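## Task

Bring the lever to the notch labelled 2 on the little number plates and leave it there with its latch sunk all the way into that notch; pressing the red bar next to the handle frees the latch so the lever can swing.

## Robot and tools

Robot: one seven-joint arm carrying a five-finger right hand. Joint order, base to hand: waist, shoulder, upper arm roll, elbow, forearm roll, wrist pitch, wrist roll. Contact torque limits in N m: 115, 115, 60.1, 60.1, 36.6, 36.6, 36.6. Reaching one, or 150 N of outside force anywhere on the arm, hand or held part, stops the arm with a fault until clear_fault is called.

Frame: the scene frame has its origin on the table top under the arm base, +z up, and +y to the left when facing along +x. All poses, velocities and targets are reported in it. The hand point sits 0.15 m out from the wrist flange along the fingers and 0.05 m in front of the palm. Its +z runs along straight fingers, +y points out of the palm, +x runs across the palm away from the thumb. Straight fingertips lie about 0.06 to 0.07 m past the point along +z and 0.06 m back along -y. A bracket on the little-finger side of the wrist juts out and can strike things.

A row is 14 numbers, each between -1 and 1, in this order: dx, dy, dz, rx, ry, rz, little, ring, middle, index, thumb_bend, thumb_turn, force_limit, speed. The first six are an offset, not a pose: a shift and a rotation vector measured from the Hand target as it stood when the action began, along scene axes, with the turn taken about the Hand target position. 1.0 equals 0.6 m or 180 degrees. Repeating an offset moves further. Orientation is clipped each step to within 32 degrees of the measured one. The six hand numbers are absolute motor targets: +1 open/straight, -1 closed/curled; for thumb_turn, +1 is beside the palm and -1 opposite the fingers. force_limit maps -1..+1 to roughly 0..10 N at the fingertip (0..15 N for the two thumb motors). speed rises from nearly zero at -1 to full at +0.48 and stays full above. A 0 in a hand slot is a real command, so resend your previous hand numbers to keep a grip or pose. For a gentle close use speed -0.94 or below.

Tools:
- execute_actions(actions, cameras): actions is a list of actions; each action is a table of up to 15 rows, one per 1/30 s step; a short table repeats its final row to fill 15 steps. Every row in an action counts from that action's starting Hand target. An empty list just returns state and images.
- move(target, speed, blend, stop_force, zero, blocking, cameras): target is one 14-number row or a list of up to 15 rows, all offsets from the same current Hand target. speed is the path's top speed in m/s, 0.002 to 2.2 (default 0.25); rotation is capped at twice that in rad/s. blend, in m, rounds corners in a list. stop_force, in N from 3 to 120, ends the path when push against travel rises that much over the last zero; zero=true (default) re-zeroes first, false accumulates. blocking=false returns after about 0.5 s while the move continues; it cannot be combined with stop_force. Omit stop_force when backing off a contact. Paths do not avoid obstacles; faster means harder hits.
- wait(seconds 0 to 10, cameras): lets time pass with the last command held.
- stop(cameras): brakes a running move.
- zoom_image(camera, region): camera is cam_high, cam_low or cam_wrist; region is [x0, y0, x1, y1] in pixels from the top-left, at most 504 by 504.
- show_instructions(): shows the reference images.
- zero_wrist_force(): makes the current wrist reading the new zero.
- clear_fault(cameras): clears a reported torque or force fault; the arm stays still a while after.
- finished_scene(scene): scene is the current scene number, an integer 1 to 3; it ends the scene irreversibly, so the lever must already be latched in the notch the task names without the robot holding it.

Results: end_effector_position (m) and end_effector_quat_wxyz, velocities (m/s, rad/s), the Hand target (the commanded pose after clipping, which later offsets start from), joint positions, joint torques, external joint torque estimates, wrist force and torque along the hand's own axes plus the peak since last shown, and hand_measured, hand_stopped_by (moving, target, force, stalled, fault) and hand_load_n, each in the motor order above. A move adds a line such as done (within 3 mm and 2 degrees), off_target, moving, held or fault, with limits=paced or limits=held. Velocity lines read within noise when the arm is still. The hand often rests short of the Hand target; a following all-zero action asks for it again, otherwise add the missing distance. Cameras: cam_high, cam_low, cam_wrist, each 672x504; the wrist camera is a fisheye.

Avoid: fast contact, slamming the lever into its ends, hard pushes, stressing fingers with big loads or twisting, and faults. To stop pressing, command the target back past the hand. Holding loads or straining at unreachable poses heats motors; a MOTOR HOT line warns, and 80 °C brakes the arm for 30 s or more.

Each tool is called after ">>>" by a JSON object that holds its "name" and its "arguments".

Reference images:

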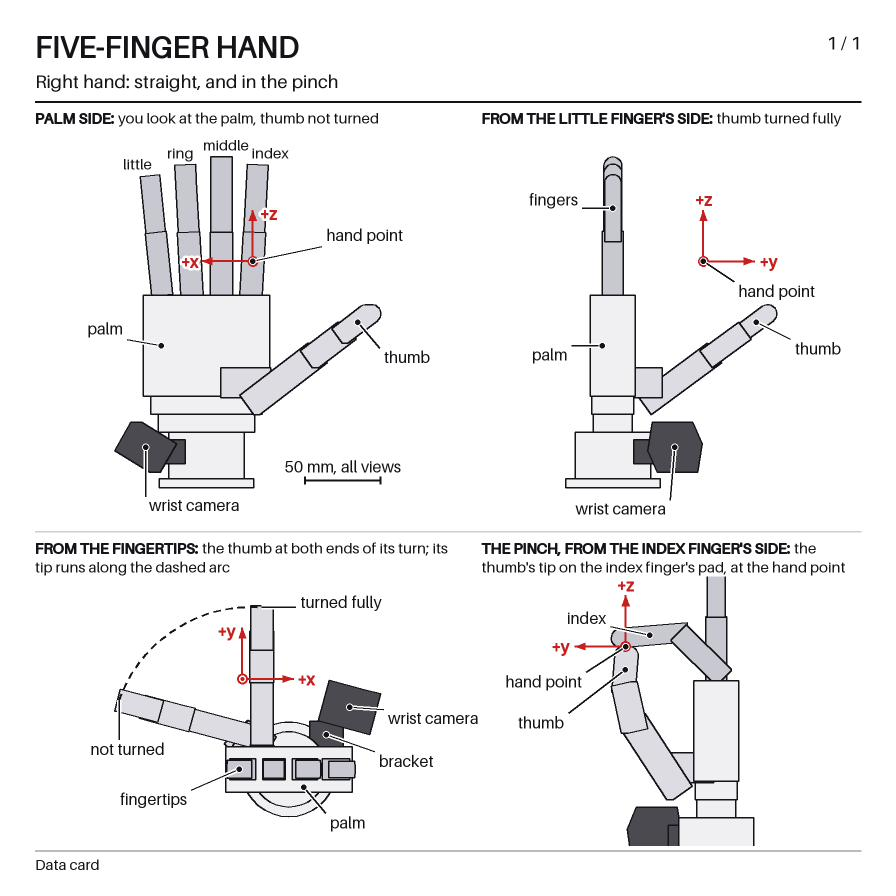

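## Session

>>> {"name": "execute_actions", "arguments": {"actions": []}}

>>> {"name": "zoom_image", "arguments": {"camera": "cam_high", "region": [320, 200, 480, 410]}}

>>> {"name": "zoom_image", "arguments": {"camera": "cam_low", "region": [300, 10, 500, 310]}}

Scene clock: 0.00 s.
end_effector_position=(+0.4381, +0.1828, +0.2959) hand_measured=(+1.000, +1.000, +1.000, +1.000, +1.000, +1.000) hand_load_n=(+0.0, +0.0, +0.0, +0.0, +0.0, +0.0) hand_stopped_by=(target, target, target, target, target, target) hand_force_limit=0.00 hand_speed=-0.80 end_effector_quat_wxyz=(+0.009, +0.978, -0.193, -0.082)
Joint positions: [0.047 -0.404 0.605 1.811 -0.119 0.453 -2.064]
Joint velocities: within noise
Joint torques (N m): no reading
External joint torques (N m): no reading
Motor temperatures (°C): [32 29 35 36 39 42 36]
Wrist force (N): no reading
Wrist torque (N m): no reading
Wrist force, peak (N): no reading
Hand target: +0.4381, +0.1828, +0.2959; +0.009, +0.978, -0.193, -0.082
camera_calibration:
cam_wrist: T_world_to_cam=[[-0.158999, -0.987019, 0.0226305, 0.242312], [-0.695538, 0.128253, 0.706949, 0.0584228], [-0.700675, 0.0966636, -0.706902, 0.610781], [0, 0, 0, 1]] pos_world=[0.507122, 0.172633, 0.384977]

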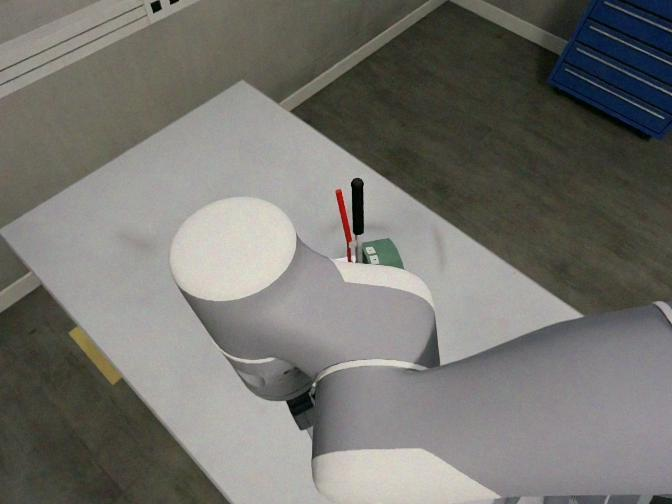

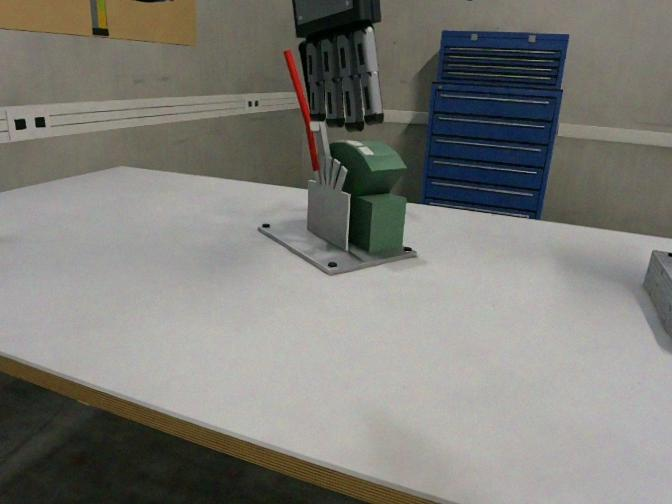

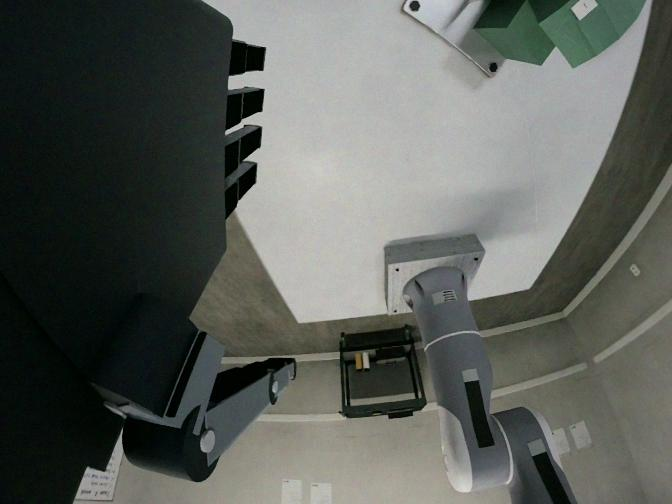

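Scaled by 2.400.

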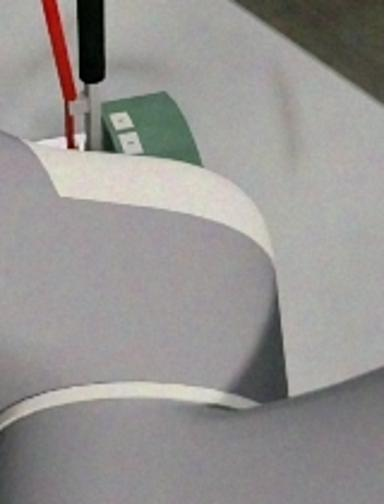

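Scaled by 1.680.

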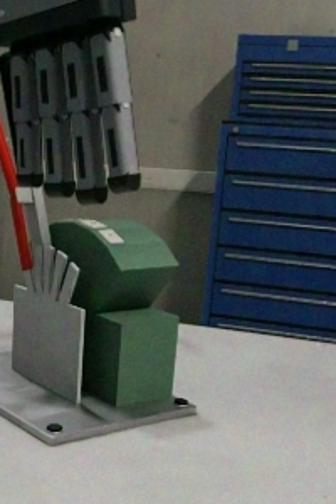

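>>> {"name": "move", "arguments": {"target": [[-0.12,-0.05,0.34,0,0,0,1,1,1,1,1,-1,0,0],[-0.2,-0.6,0.36,0,0,0,1,1,1,1,1,-1,0,0]], "blend": [0.1,0], "speed": 0.4}}

>>> {"name": "zoom_image", "arguments": {"camera": "cam_high", "region": [290, 160, 450, 340]}}

>>> {"name": "zoom_image", "arguments": {"camera": "cam_low", "region": [240, 10, 440, 290]}}

>>> {"name": "zoom_image", "arguments": {"camera": "cam_low", "region": [290, 120, 380, 210]}}

Scene clock: 3.63 s.
end_effector_position=(+0.3180, -0.1774, +0.5119) hand_measured=(+1.000, +1.000, +1.000, +1.000, +1.000, -1.000) hand_load_n=(-0.5, +0.0, +0.0, +0.0, +0.0, +0.0) hand_stopped_by=(target, target, target, target, target, target) hand_force_limit=0.00 hand_speed=0.00 end_effector_quat_wxyz=(+0.009, +0.978, -0.193, -0.083)
Joint positions: [-0.418 0.164 0.295 1.791 0.051 -0.107 -2.88]
Joint velocities: within noise
Joint torques (N m): [0.1 21.37 -1.46 -29.32 -3.55 3.28 -0.18]
External joint torques (N m): [-0.25 1.24 -0.46 -0.63 -0.51 0.26 0.18]
Motor temperatures (°C): [32 29 35 36 39 42 36]
Wrist force (N): [0.0 -0.2 0.4]
Wrist torque (N m): [-0.05 -0.03 0.00]
Wrist force, peak (N): [0.9 3.7 0.1]
Hand target: +0.3181, -0.1772, +0.5119; +0.009, +0.978, -0.193, -0.082
Off the commanded pose: 0.000 m, 0 deg.
move: done
camera_calibration:
cam_wrist: T_world_to_cam=[[-0.159126, -0.986997, 0.0227226, -0.137196], [-0.695112, 0.128352, 0.707351, -0.131934], [-0.70107, 0.0967632, -0.706497, 0.713997], [0, 0, 0, 1]] pos_world=[0.387021, -0.187566, 0.600878]

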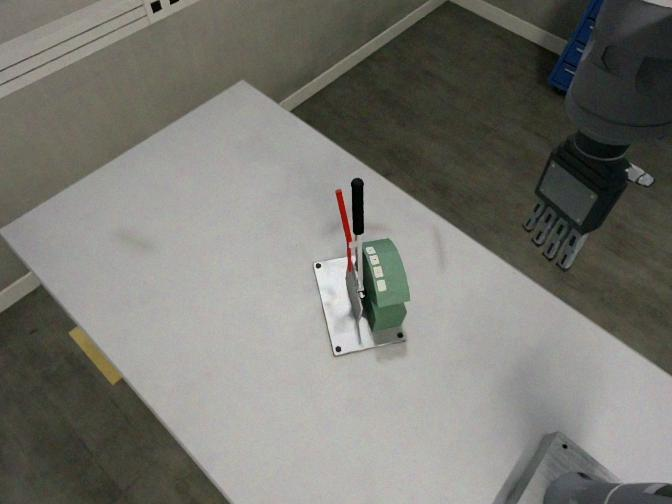

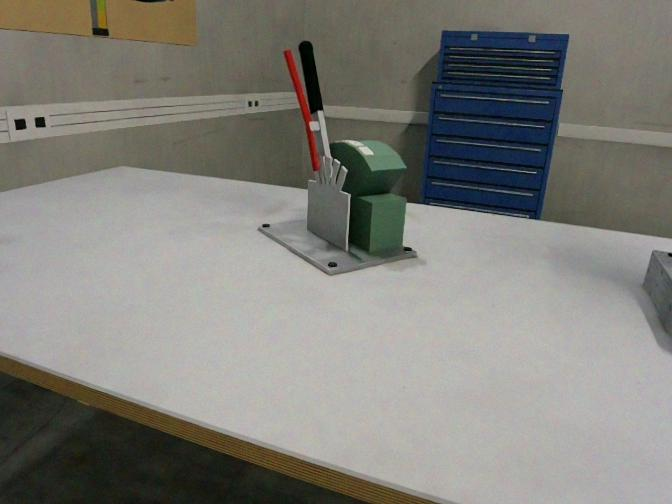

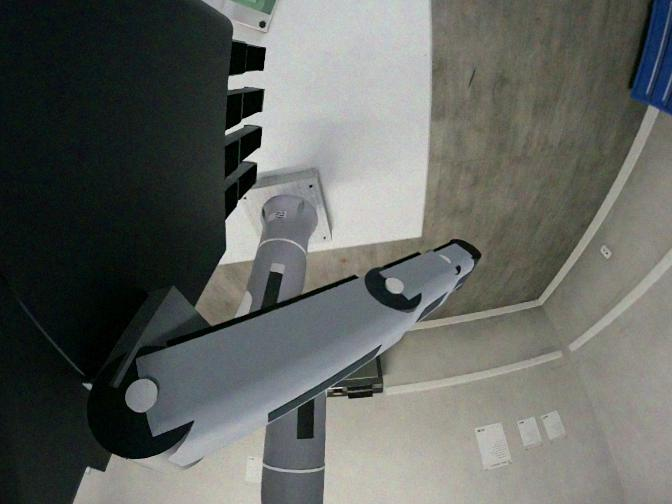

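Scaled by 2.800.

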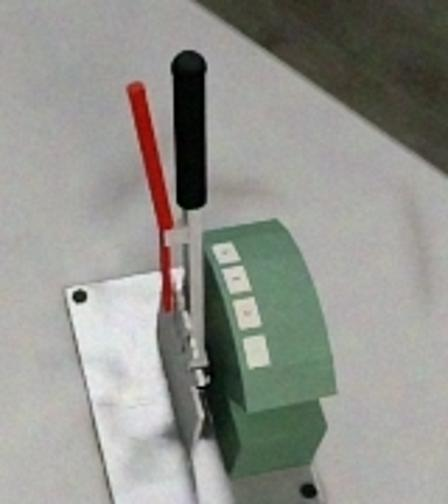

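Scaled by 1.800.

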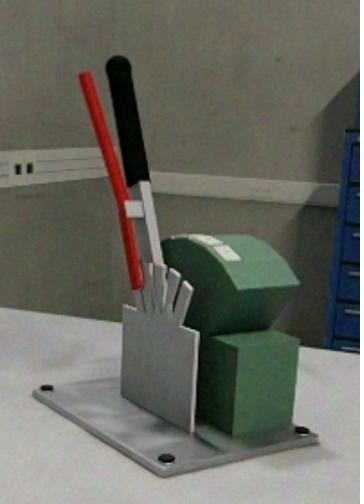

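Scaled by 5.600.

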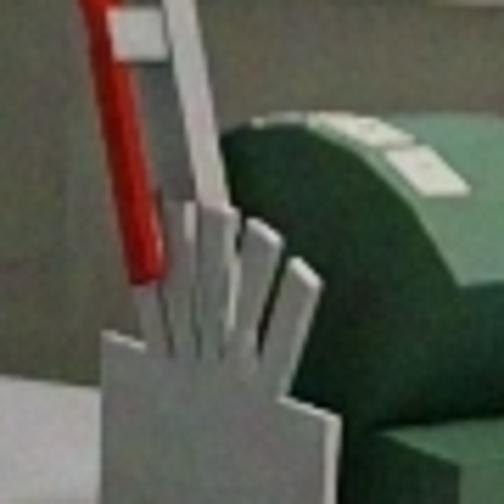

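>>> {"name": "move", "arguments": {"target": [[0.553,-0.238,-0.187,0.3896,0.2422,-0.575,1,1,1,1,1,-1,0,0],[0.705,0.067,-0.413,0.3896,0.2422,-0.575,1,1,1,1,1,-1,0,0]], "blend": [0.03,0], "speed": 0.35}}

>>> {"name": "zoom_image", "arguments": {"camera": "cam_wrist", "region": [500, 0, 672, 100]}}

Scene clock: 16.33 s.
end_effector_position=(+0.7411, -0.1370, +0.2641) hand_measured=(+1.000, +1.000, +1.000, +1.000, +1.000, -1.000) hand_load_n=(+0.0, +0.0, +0.0, +0.0, +0.0, +0.0) hand_stopped_by=(target, target, target, target, target, target) hand_force_limit=0.00 hand_speed=0.00 end_effector_quat_wxyz=(+0.471, -0.236, +0.735, +0.428)
Joint positions: [-0.595 -1.137 0.129 0.955 1.3 0.132 -1.638]
Joint velocities: within noise
Joint torques (N m): [-0.57 65.34 8.17 -24.72 1.31 -0.2 -0.24]
External joint torques (N m): [0.25 1.35 -0.41 -0.44 -0.74 0.1 0.27]
Motor temperatures (°C): [32 30 35 37 39 42 36]
Wrist force (N): [-1.9 0.7 3.0]
Wrist torque (N m): [-0.28 -0.03 -0.10]
Wrist force, peak (N): [-0.6 0.2 7.0]
Hand target: +0.7411, -0.1370, +0.2641; +0.471, -0.236, +0.735, +0.428
Off the commanded pose: 0.000 m, 0 deg.
move: done
camera_calibration:
cam_wrist: T_world_to_cam=[[-0.8356, 0.513169, 0.196036, 0.636709], [-0.0645172, -0.446064, 0.892673, -0.262656], [0.545536, 0.73327, 0.405839, -0.298735], [0, 0, 0, 1]] pos_world=[0.678059, -0.224848, 0.230887]

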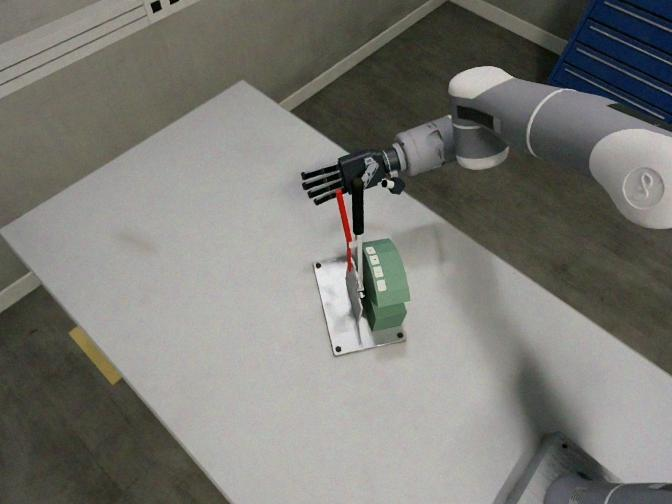

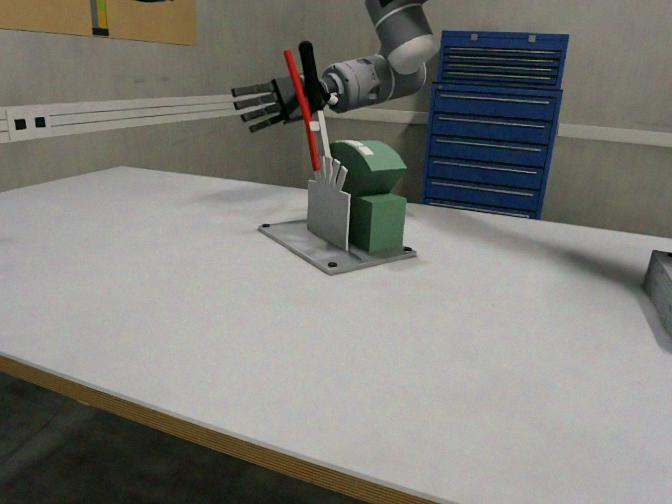

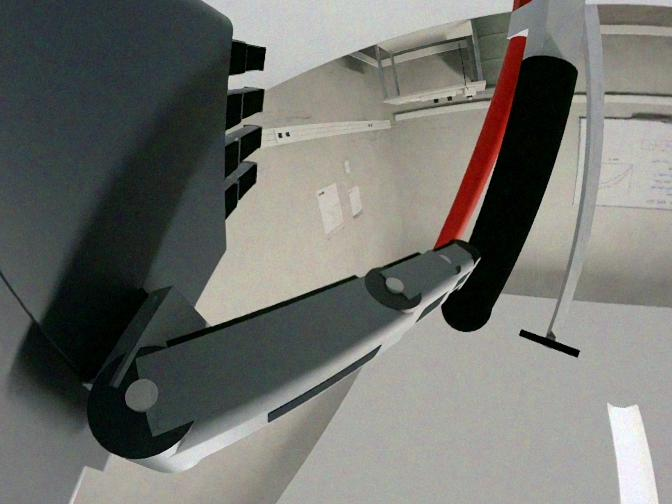

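Scaled by 2.930 from the camera's 672x504 image, which has a finer 960x720 frame.

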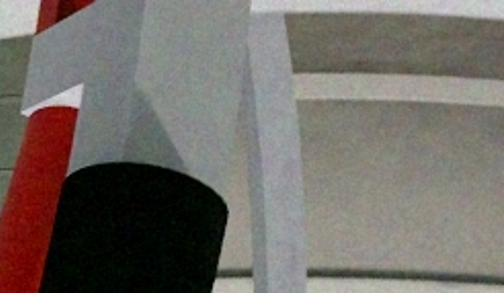

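>>> {"name": "move", "arguments": {"target": [0,0,0,-0.146,0.102,0,1,1,1,1,1,-1,0,0], "speed": 0.5, "cameras": ["cam_wrist"]}}

>>> {"name": "zoom_image", "arguments": {"camera": "cam_wrist", "region": [500, 0, 672, 100]}}

Scene clock: 17.93 s.
end_effector_position=(+0.7413, -0.1375, +0.2643) hand_measured=(+1.000, +1.000, +1.000, +1.000, +1.000, -1.000) hand_load_n=(+0.0, +0.0, +0.0, +0.0, -1.0, +1.0) hand_stopped_by=(target, target, target, target, target, target) hand_force_limit=0.00 hand_speed=0.00 end_effector_quat_wxyz=(+0.283, -0.265, +0.878, +0.282)
Joint positions: [-0.344 -0.894 -0.082 1.096 0.959 0.323 -1.348]
Joint velocities: within noise
Joint torques (N m): [1.01 62.25 1.81 -25.39 -1.43 1.48 -0.27]
External joint torques (N m): [-1.4 1.52 -1.57 -1.86 -0.6 0.8 0.29]
Motor temperatures (°C): [32 30 35 37 39 42 36]
Wrist force (N): [-2.0 -1.9 0.1]
Wrist torque (N m): [-0.33 -0.07 -0.08]
Wrist force, peak (N): [0.2 -5.0 -1.3]
Hand target: +0.7411, -0.1370, +0.2641; +0.283, -0.266, +0.877, +0.282
Off the commanded pose: 0.000 m, 0 deg.
move: done
camera_calibration:
cam_wrist: T_world_to_cam=[[-0.770603, 0.606375, 0.196166, 0.601629], [0.241786, -0.00663037, 0.970307, -0.45026], [0.58967, 0.795151, -0.141503, -0.178111], [0, 0, 0, 1]] pos_world=[0.67751, -0.226173, 0.293668]
Images, in order (width x height): cam_wrist 672x504.

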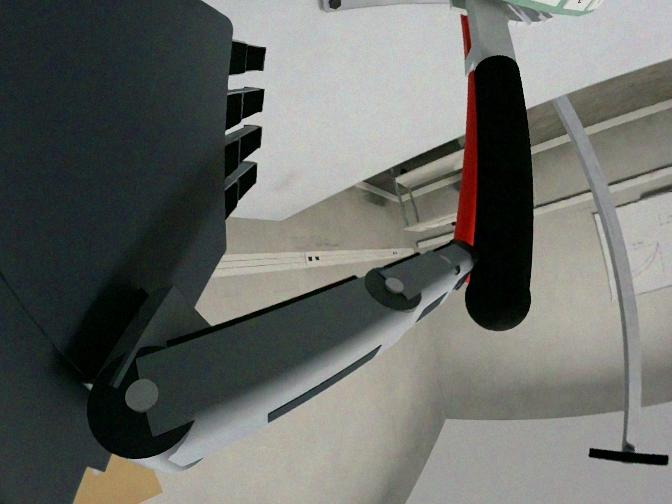

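Scaled by 2.930 from the camera's 672x504 image, which has a finer 960x720 frame.

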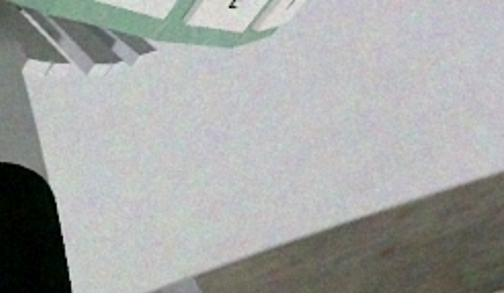

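>>> {"name": "move", "arguments": {"target": [0,0,0,-0.057,0.04,0,1,1,1,1,1,-1,0,0], "speed": 0.5, "cameras": ["cam_wrist"]}}

>>> {"name": "zoom_image", "arguments": {"camera": "cam_wrist", "region": [500, 0, 672, 100]}}

Scene clock: 19.30 s.
end_effector_position=(+0.7415, -0.1370, +0.2643) hand_measured=(+1.000, +1.000, +1.000, +1.000, +0.998, -1.000) hand_load_n=(-0.5, +0.0, +0.0, +0.0, -3.0, +3.5) hand_stopped_by=(target, target, target, target, target, target) hand_force_limit=0.00 hand_speed=0.00 end_effector_quat_wxyz=(+0.203, -0.272, +0.915, +0.218)
Joint positions: [-0.225 -0.847 -0.17 1.117 0.795 0.346 -1.205]
Joint velocities: within noise
Joint torques (N m): [-1.07 62.05 -2.28 -26.02 -2.77 2.27 -0.37]
External joint torques (N m): [0.67 0.84 0.03 -1.64 -0.01 0.72 0.39]
Motor temperatures (°C): [32 30 35 37 39 42 36]
Wrist force (N): [-3.1 -1.0 2.2]
Wrist torque (N m): [-0.11 -0.03 -0.01]
Wrist force, peak (N): [2.1 -5.2 1.3]
Hand target: +0.7411, -0.1370, +0.2641; +0.203, -0.272, +0.915, +0.219
Off the commanded pose: 0.000 m, 0 deg.
move: done
camera_calibration:
cam_wrist: T_world_to_cam=[[-0.746934, 0.640066, 0.180014, 0.59279], [0.360707, 0.162642, 0.918389, -0.501609], [0.558552, 0.750908, -0.352359, -0.105819], [0, 0, 0, 1]] pos_world=[0.682814, -0.218382, 0.316675]
Images, in order (width x height): cam_wrist 672x504.

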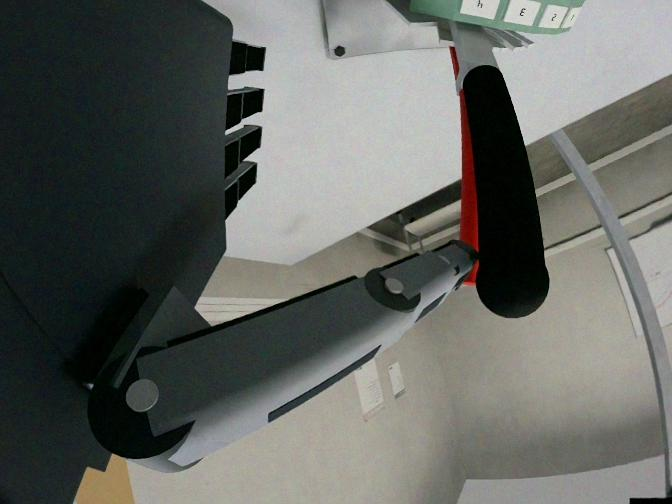

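Scaled by 2.930 from the camera's 672x504 image, which has a finer 960x720 frame.

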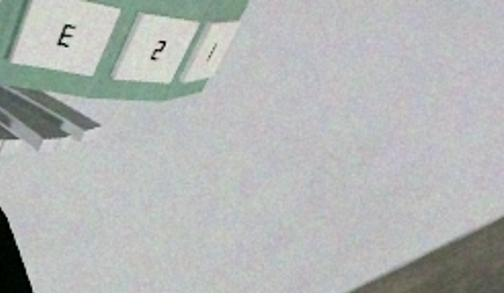

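>>> {"name": "move", "arguments": {"target": [0,0,0,0.203,-0.142,0,1,1,1,1,1,-1,0,0], "speed": 0.5, "cameras": []}}

>>> {"name": "move", "arguments": {"target": [-0.1345,0.0938,0.0737,0,0,0,1,1,1,1,1,-1,0,0], "speed": 0.08, "stop_force": 8}}

>>> {"name": "zoom_image", "arguments": {"camera": "cam_high", "region": [290, 130, 460, 290]}}

>>> {"name": "zoom_image", "arguments": {"camera": "cam_low", "region": [230, 20, 400, 210]}}

Scene clock: 21.77 s.
end_effector_position=(+0.7411, -0.1371, +0.2641) hand_measured=(+1.000, +1.000, +1.000, +1.000, +1.000, -1.000) hand_load_n=(+0.0, +0.0, +0.0, +0.0, +0.0, +0.0) hand_stopped_by=(target, target, target, target, target, target) hand_force_limit=0.00 hand_speed=0.00 end_effector_quat_wxyz=(+0.471, -0.236, +0.735, +0.428)
Joint positions: [-0.596 -1.137 0.131 0.955 1.299 0.133 -1.638]
Joint velocities: within noise
Joint torques (N m): [-0.2 65.44 8.46 -24.6 1.41 -0.53 -0.22]
External joint torques (N m): [-0.13 1.25 -0.68 -0.56 -0.84 0.43 0.25]
Motor temperatures (°C): [32 30 35 37 39 42 36]
Wrist force (N): [-1.9 0.7 3.0]
Wrist torque (N m): [-0.28 -0.04 -0.10]
Wrist force, peak (N): [-4.5 -1.3 2.4]
Hand target: +0.7411, -0.1370, +0.2641; +0.471, -0.236, +0.735, +0.428
Off the commanded pose: 0.000 m, 0 deg.
move: done
No camera images: "cameras" was empty.

Scene clock: 22.97 s.
end_effector_position=(+0.7277, -0.1302, +0.2709) hand_measured=(+1.000, +1.000, +1.000, +1.000, +0.996, -1.000) hand_load_n=(+0.0, +0.0, +0.0, +0.0, -7.5, -1.0) hand_stopped_by=(target, target, target, target, target, target) hand_force_limit=0.00 hand_speed=0.00 end_effector_quat_wxyz=(+0.471, -0.235, +0.736, +0.426)
Joint positions: [-0.605 -1.09 0.14 1.029 1.297 0.148 -1.662]
Joint velocities: within noise
Joint torques (N m): [10.8 65.81 16.68 -19.54 1.54 -5.55 -0.64]
External joint torques (N m): [-11.11 -0.51 -8.78 -5.18 -1 5.42 0.67]
Motor temperatures (°C): [32 30 35 37 39 42 36]
Wrist force (N): [-1.7 -19.3 -6.0]
Wrist torque (N m): [-1.26 0.02 -0.27]
Wrist force, peak (N): [-2.4 -23.9 -4.7]
Hand target: +0.7274, -0.1274, +0.2716; +0.471, -0.236, +0.735, +0.428 (not the last commanded pose)
Off the commanded pose: 0.091 m, 0 deg.
move: contact
camera_calibration:
cam_wrist: T_world_to_cam=[[-0.833357, 0.517159, 0.195098, 0.619849], [-0.0656812, -0.44312, 0.894053, -0.265712], [0.548819, 0.732251, 0.403245, -0.300943], [0, 0, 0, 1]] pos_world=[0.664267, -0.217937, 0.237983]

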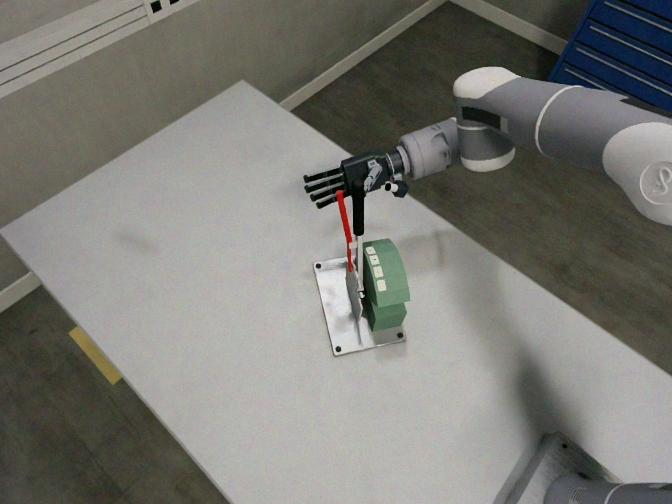

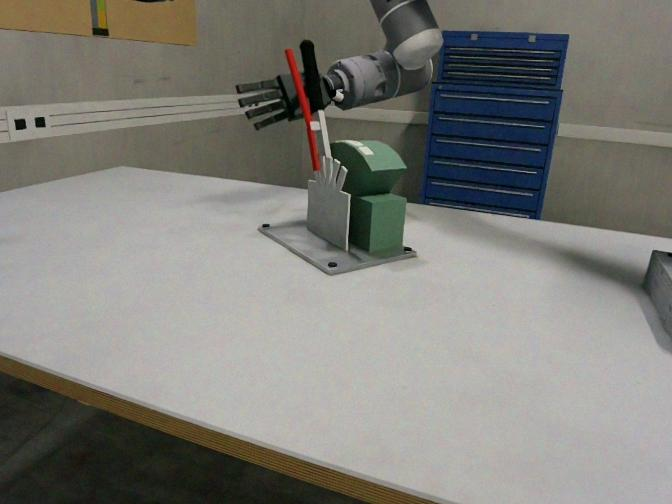

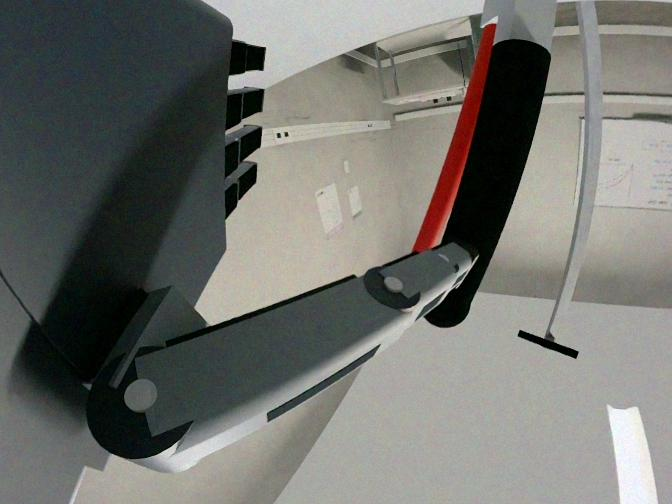

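Scaled by 2.965.

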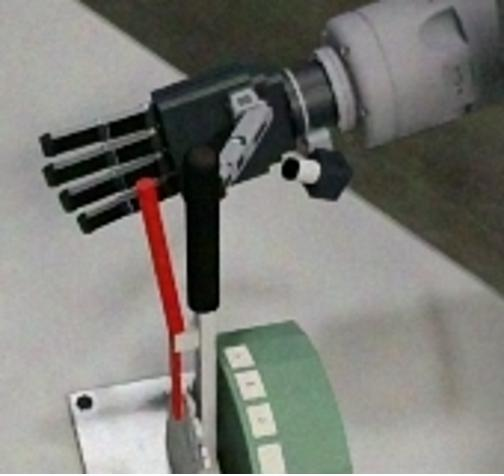

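Scaled by 2.653.

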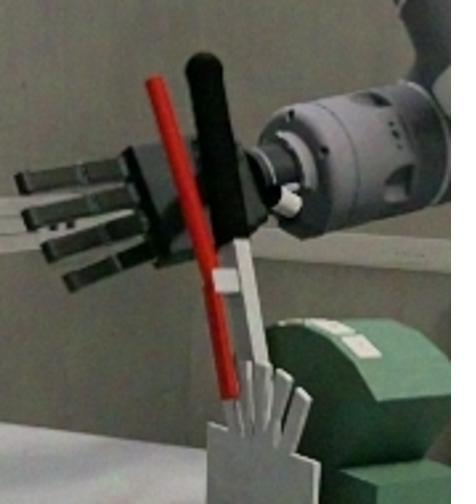

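>>> {"name": "move", "arguments": {"target": [[0.0375,-0.026,-0.02,0,0,0,1,1,1,1,1,-1,0,0],[0.0137,-0.0603,-0.02,0,0,0,1,1,1,1,1,-1,0,0]], "speed": 0.1, "cameras": []}}

>>> {"name": "move", "arguments": {"target": [-0.1492,0.104,0.0812,0,0,0,1,1,1,1,1,-1,0,0], "speed": 0.06, "stop_force": 6}}

>>> {"name": "zoom_image", "arguments": {"camera": "cam_high", "region": [290, 130, 460, 290]}}

>>> {"name": "zoom_image", "arguments": {"camera": "cam_low", "region": [230, 20, 400, 210]}}

Scene clock: 25.33 s.
end_effector_position=(+0.7357, -0.1638, +0.2595) hand_measured=(+1.000, +1.000, +1.000, +1.000, +1.000, -1.000) hand_load_n=(+0.0, +0.0, +0.0, +0.0, -0.5, -0.5) hand_stopped_by=(target, target, target, target, target, target) hand_force_limit=0.00 hand_speed=0.00 end_effector_quat_wxyz=(+0.471, -0.236, +0.735, +0.428)
Joint positions: [-0.624 -1.167 0.119 0.906 1.287 0.092 -1.626]
Joint velocities: within noise
Joint torques (N m): [-0.08 66.33 8.09 -24.75 0.92 -0.59 -0.27]
External joint torques (N m): [-0.29 1.19 -0.49 -0.68 -0.29 0.51 0.3]
Motor temperatures (°C): [32 30 35 37 39 42 36]
Wrist force (N): [-1.9 -0.3 3.0]
Wrist torque (N m): [-0.43 -0.05 -0.13]
Wrist force, peak (N): [-1.7 -19.4 -6.1]
Hand target: +0.7357, -0.1636, +0.2596; +0.471, -0.236, +0.735, +0.428
Off the commanded pose: 0.000 m, 0 deg.
move: done
No camera images: "cameras" was empty.

Scene clock: 28.00 s.
end_effector_position=(+0.6461, -0.1010, +0.3084) hand_measured=(+1.000, +1.000, +1.000, +1.000, +1.000, -1.000) hand_load_n=(+0.0, +0.0, +0.0, +0.0, +0.0, +0.0) hand_stopped_by=(target, target, target, target, target, target) hand_force_limit=0.00 hand_speed=0.00 end_effector_quat_wxyz=(+0.471, -0.236, +0.734, +0.428)
Joint positions: [-0.671 -0.874 0.174 1.351 1.294 0.16 -1.762]
Joint velocities: within noise
Joint torques (N m): [-0.23 56.91 8.47 -22.09 1.23 -0.47 -0.28]
External joint torques (N m): [-0.02 0.83 -0.59 -0.7 -0.71 0.19 0.31]
Motor temperatures (°C): [32 31 35 37 39 42 36]
Wrist force (N): [-1.6 -0.4 2.7]
Wrist torque (N m): [-0.43 -0.09 -0.12]
Wrist force, peak (N): [-1.9 -0.9 3.2]
Hand target: +0.6461, -0.1012, +0.3083; +0.471, -0.236, +0.735, +0.428
Off the commanded pose: 0.000 m, 0 deg.
move: done
camera_calibration:
cam_wrist: T_world_to_cam=[[-0.836225, 0.512121, 0.196112, 0.530499], [-0.0639679, -0.446269, 0.89261, -0.292698], [0.544643, 0.733878, 0.40594, -0.290583], [0, 0, 0, 1]] pos_world=[0.583157, -0.189049, 0.275187]

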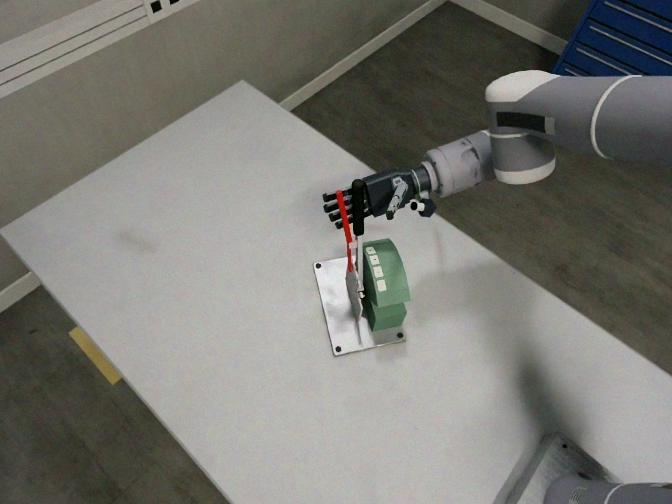

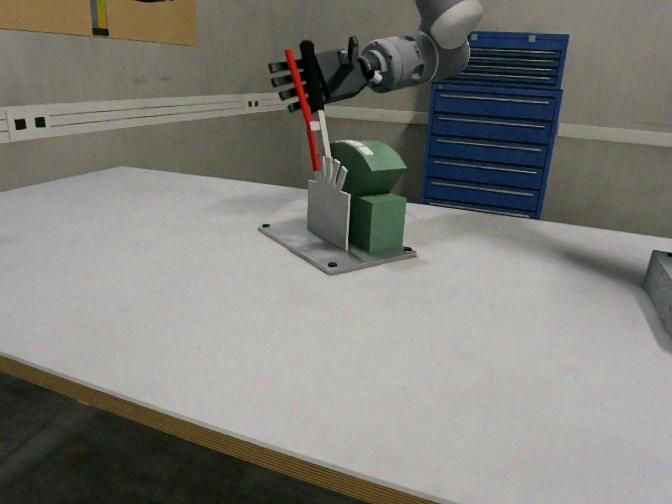

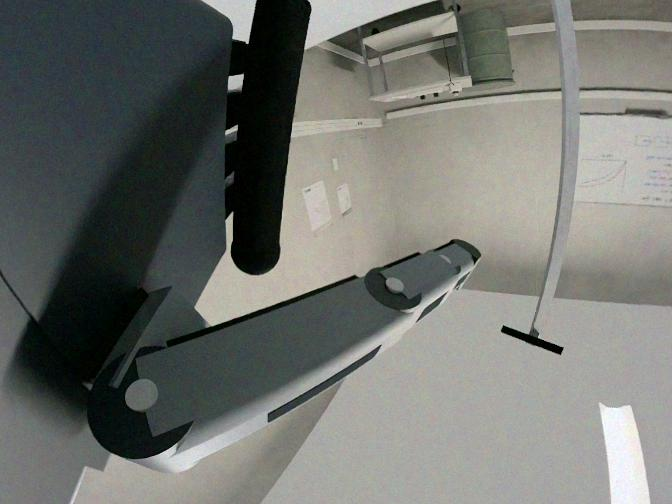

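Scaled by 2.965.

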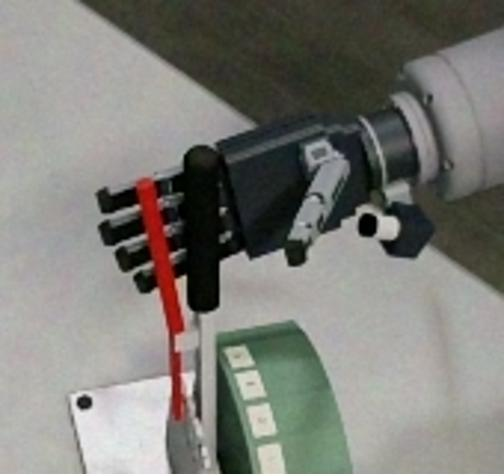

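Scaled by 2.653.

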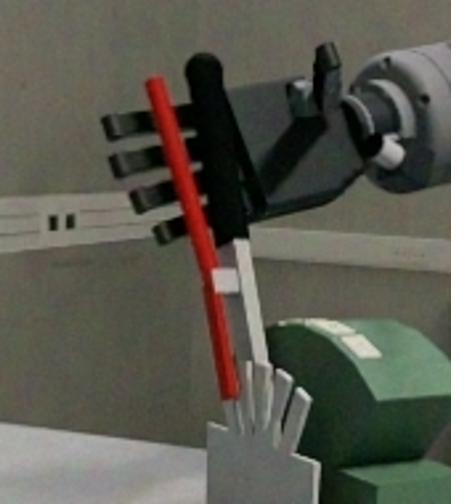

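>>> {"name": "move", "arguments": {"target": [0.0172,0.0246,0,0,0,0,1,1,1,1,1,-1,0,0], "speed": 0.08, "cameras": []}}

>>> {"name": "move", "arguments": {"target": [0,0,0,0,0,0,0.7,0.4,-0.25,-0.4,1,-1,0,-0.5], "cameras": ["cam_high"]}}

>>> {"name": "zoom_image", "arguments": {"camera": "cam_high", "region": [290, 130, 460, 290]}}

Scene clock: 29.73 s.
end_effector_position=(+0.6566, -0.0890, +0.3074) hand_measured=(+1.000, +1.000, +1.000, +1.000, +1.000, -1.000) hand_load_n=(+0.0, +0.0, +0.0, +0.0, +0.0, +0.0) hand_stopped_by=(target, target, target, target, target, target) hand_force_limit=0.00 hand_speed=0.00 end_effector_quat_wxyz=(+0.471, -0.235, +0.736, +0.426)
Joint positions: [-0.648 -0.877 0.18 1.348 1.305 0.189 -1.758]
Joint velocities: within noise
Joint torques (N m): [10.46 58.65 18.29 -19.5 2.23 -4.95 -0.58]
External joint torques (N m): [-10.72 -0.81 -10.3 -3.33 -1.74 4.68 0.61]
Motor temperatures (°C): [32 31 35 37 39 42 36]
Wrist force (N): [1.2 -13.5 -7.5]
Wrist torque (N m): [-0.23 -0.21 0.12]
Wrist force, peak (N): [1.0 -14.7 -7.7]
Hand target: +0.6565, -0.0864, +0.3083; +0.471, -0.236, +0.735, +0.428
Off the commanded pose: 0.003 m, 0 deg.
move: done
No camera images: "cameras" was empty.

Scene clock: 30.37 s.
end_effector_position=(+0.6573, -0.0883, +0.3072) hand_measured=(+0.700, +0.638, +0.550, +0.502, +1.000, -1.000) hand_load_n=(+0.0, +0.0, +7.5, +7.0, +0.0, -0.5) hand_stopped_by=(target, force, force, force, target, target) hand_force_limit=0.00 hand_speed=-0.50 end_effector_quat_wxyz=(+0.471, -0.235, +0.736, +0.426)
Joint positions: [-0.648 -0.878 0.182 1.347 1.305 0.191 -1.757]
Joint velocities: within noise
Joint torques (N m): [2.58 62.34 15.98 -17.66 0.52 -8.16 -0.5]
External joint torques (N m): [-2.85 -4.5 -7.95 -5.15 -0.04 7.89 0.54]
Motor temperatures (°C): [32 31 35 37 39 42 36]
Wrist force (N): [2.0 -27.8 10.8]
Wrist torque (N m): [-1.75 -0.10 -0.39]
Wrist force, peak (N): [1.7 -29.4 13.5]
Hand target: +0.6565, -0.0864, +0.3083; +0.471, -0.236, +0.735, +0.428
Off the commanded pose: 0.002 m, 0 deg.
move: done
Images, in order (width x height): cam_high 672x504.

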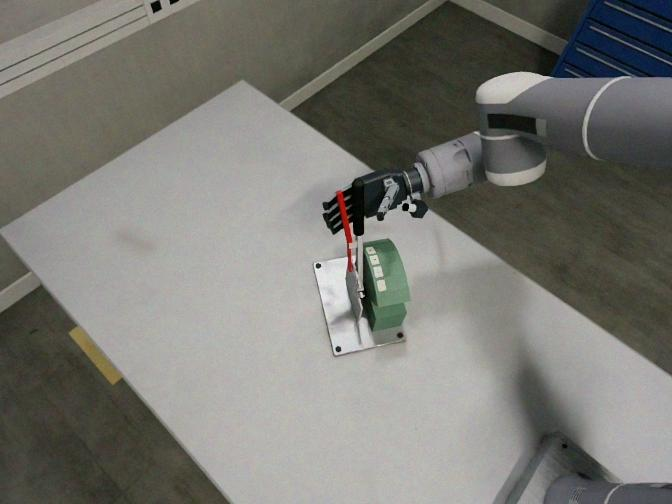

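Scaled by 2.965.

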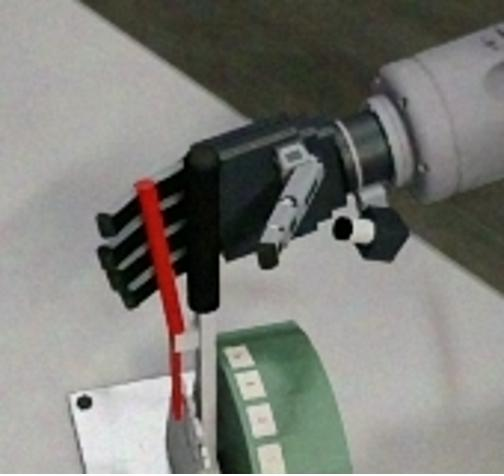

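>>> {"name": "move", "arguments": {"target": [0.0207,-0.0022,-0.008,0,0,0,1,1,1,1,1,-1,0,0.2], "speed": 0.08, "cameras": []}}

>>> {"name": "move", "arguments": {"target": [0,0,0,0,0,0,0.7,0.35,-0.25,-0.4,1,-1,0,-0.5], "cameras": ["cam_high"]}}

>>> {"name": "zoom_image", "arguments": {"camera": "cam_high", "region": [290, 130, 460, 290]}}

Scene clock: 32.00 s.
end_effector_position=(+0.6687, -0.0876, +0.3035) hand_measured=(+1.000, +1.000, +1.000, +1.000, +1.000, -1.000) hand_load_n=(+0.0, +0.0, +0.0, +0.0, +0.0, -0.5) hand_stopped_by=(target, target, target, target, target, target) hand_force_limit=0.00 hand_speed=0.20 end_effector_quat_wxyz=(+0.471, -0.236, +0.734, +0.428)
Joint positions: [-0.635 -0.905 0.182 1.308 1.305 0.19 -1.746]
Joint velocities: within noise
Joint torques (N m): [0.13 57.18 8.75 -22.59 1.1 -0.45 -0.1]
External joint torques (N m): [-0.41 1.68 -0.58 -0.45 -0.6 0.19 0.13]
Motor temperatures (°C): [32 31 35 37 39 42 36]
Wrist force (N): [-1.6 -2.9 2.8]
Wrist torque (N m): [-0.81 -0.09 -0.20]
Wrist force, peak (N): [2.2 -27.8 10.9]
Hand target: +0.6689, -0.0877, +0.3035; +0.471, -0.236, +0.735, +0.428
Off the commanded pose: 0.000 m, 0 deg.
move: done
No camera images: "cameras" was empty.

Scene clock: 32.87 s.
end_effector_position=(+0.6692, -0.0873, +0.3034) hand_measured=(+0.700, +0.350, +0.224, +0.176, +1.000, -1.000) hand_load_n=(+0.0, +0.0, +4.5, +4.0, +0.0, -0.5) hand_stopped_by=(target, target, force, force, target, target) hand_force_limit=0.00 hand_speed=-0.50 end_effector_quat_wxyz=(+0.471, -0.236, +0.735, +0.428)
Joint positions: [-0.635 -0.905 0.182 1.308 1.306 0.192 -1.746]
Joint velocities: within noise
Joint torques (N m): [-4 60.3 7.22 -21.62 0.06 -2.41 -0.24]
External joint torques (N m): [3.73 -1.45 0.95 -1.41 0.44 2.15 0.28]
Motor temperatures (°C): [32 31 35 37 39 42 36]
Wrist force (N): [-0.7 -12.0 13.9]
Wrist torque (N m): [-0.98 -0.26 -0.32]
Wrist force, peak (N): [-0.8 -13.4 15.3]
Hand target: +0.6689, -0.0877, +0.3035; +0.471, -0.236, +0.735, +0.428
Off the commanded pose: 0.001 m, 0 deg.
move: done
Images, in order (width x height): cam_high 672x504.

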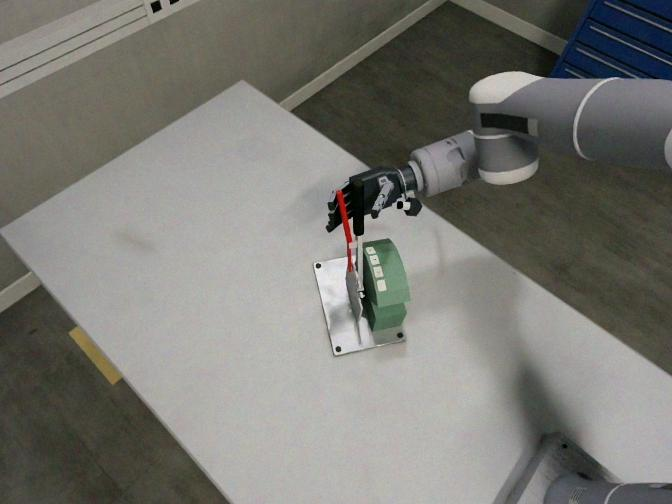

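Scaled by 2.965.

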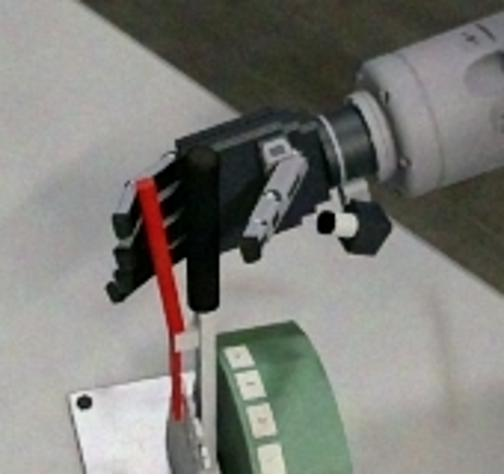

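>>> {"name": "move", "arguments": {"target": [-0.0286,-0.041,0,0,0,0,0.7,0.35,-0.25,-0.4,1,-1,0,-0.5], "speed": 0.025, "stop_force": 34}}

>>> {"name": "zoom_image", "arguments": {"camera": "cam_high", "region": [290, 130, 460, 290]}}

>>> {"name": "zoom_image", "arguments": {"camera": "cam_low", "region": [230, 20, 400, 210]}}

Scene clock: 35.13 s.
end_effector_position=(+0.6591, -0.1000, +0.3053) hand_measured=(+0.700, +0.352, +0.224, +0.176, +1.000, -1.000) hand_load_n=(+0.0, +7.0, +15.0, +0.0, +0.0, +0.0) hand_stopped_by=(target, target, force, force, target, target) hand_force_limit=0.00 hand_speed=-0.50 end_effector_quat_wxyz=(+0.472, -0.237, +0.733, +0.430) end_effector_velocity=(+0.000, +0.000, +0.000) end_effector_angular_velocity=(-0.002, -0.002, -0.001)
Joint positions: [-0.654 -0.901 0.169 1.311 1.301 0.159 -1.75]
Joint velocities: [0.004 0.001 -0.007 0 0.005 -0.001 -0.003]
Joint torques (N m): [-18.81 58.02 -6.75 -20.69 -4.64 0.53 -0.58]
External joint torques (N m): [18.54 0.75 14.69 -2.33 5.19 -0.82 0.62]
Motor temperatures (°C): [32 31 35 37 39 42 36]
Wrist force (N): [-9.1 -8.7 35.7]
Wrist torque (N m): [-1.55 -1.33 -0.63]
Wrist force, peak (N): [-9.4 -9.4 49.3]
Hand target: +0.6577, -0.1037, +0.3035; +0.471, -0.236, +0.735, +0.428 (not the last commanded pose)
Off the commanded pose: 0.014 m, 0 deg.
move: contact
camera_calibration:
cam_wrist: T_world_to_cam=[[-0.837971, 0.509193, 0.196285, 0.542225], [-0.065186, -0.450505, 0.890391, -0.287532], [0.541808, 0.733326, 0.410703, -0.296823], [0, 0, 0, 1]] pos_world=[0.596447, -0.187963, 0.271492]

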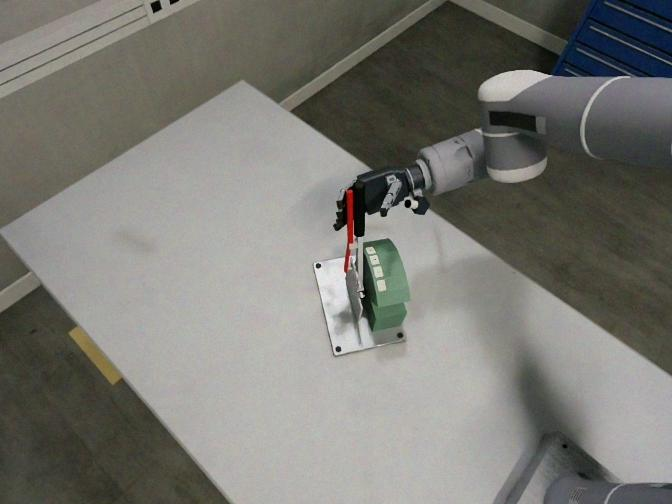

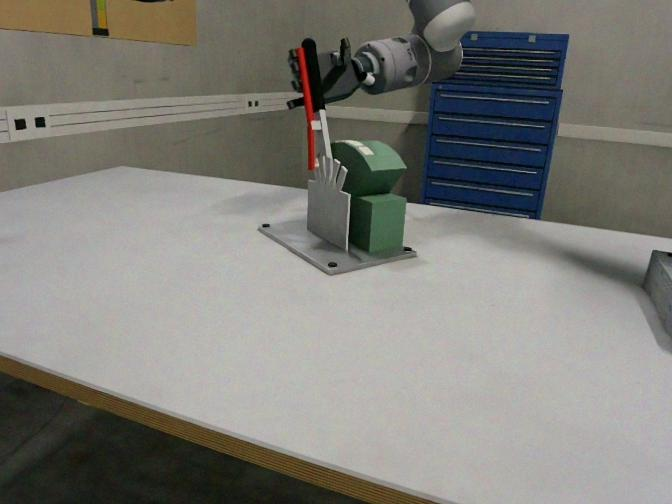

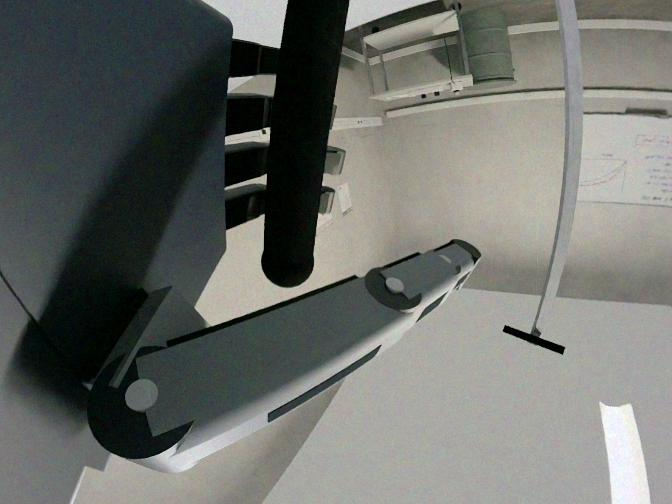

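Scaled by 2.965.

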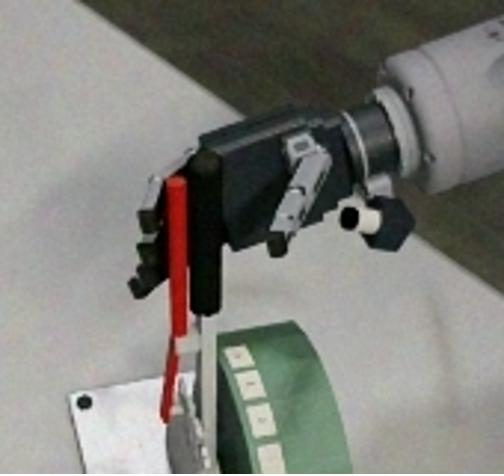

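Scaled by 2.653.

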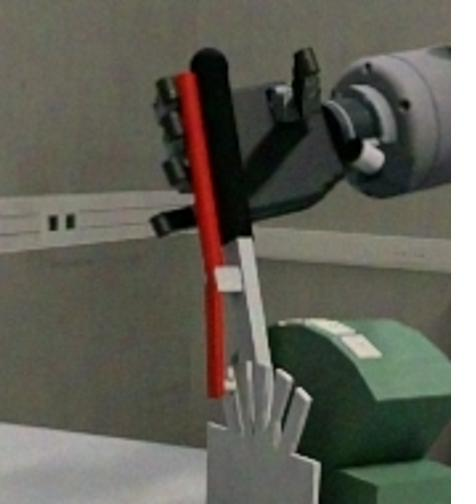

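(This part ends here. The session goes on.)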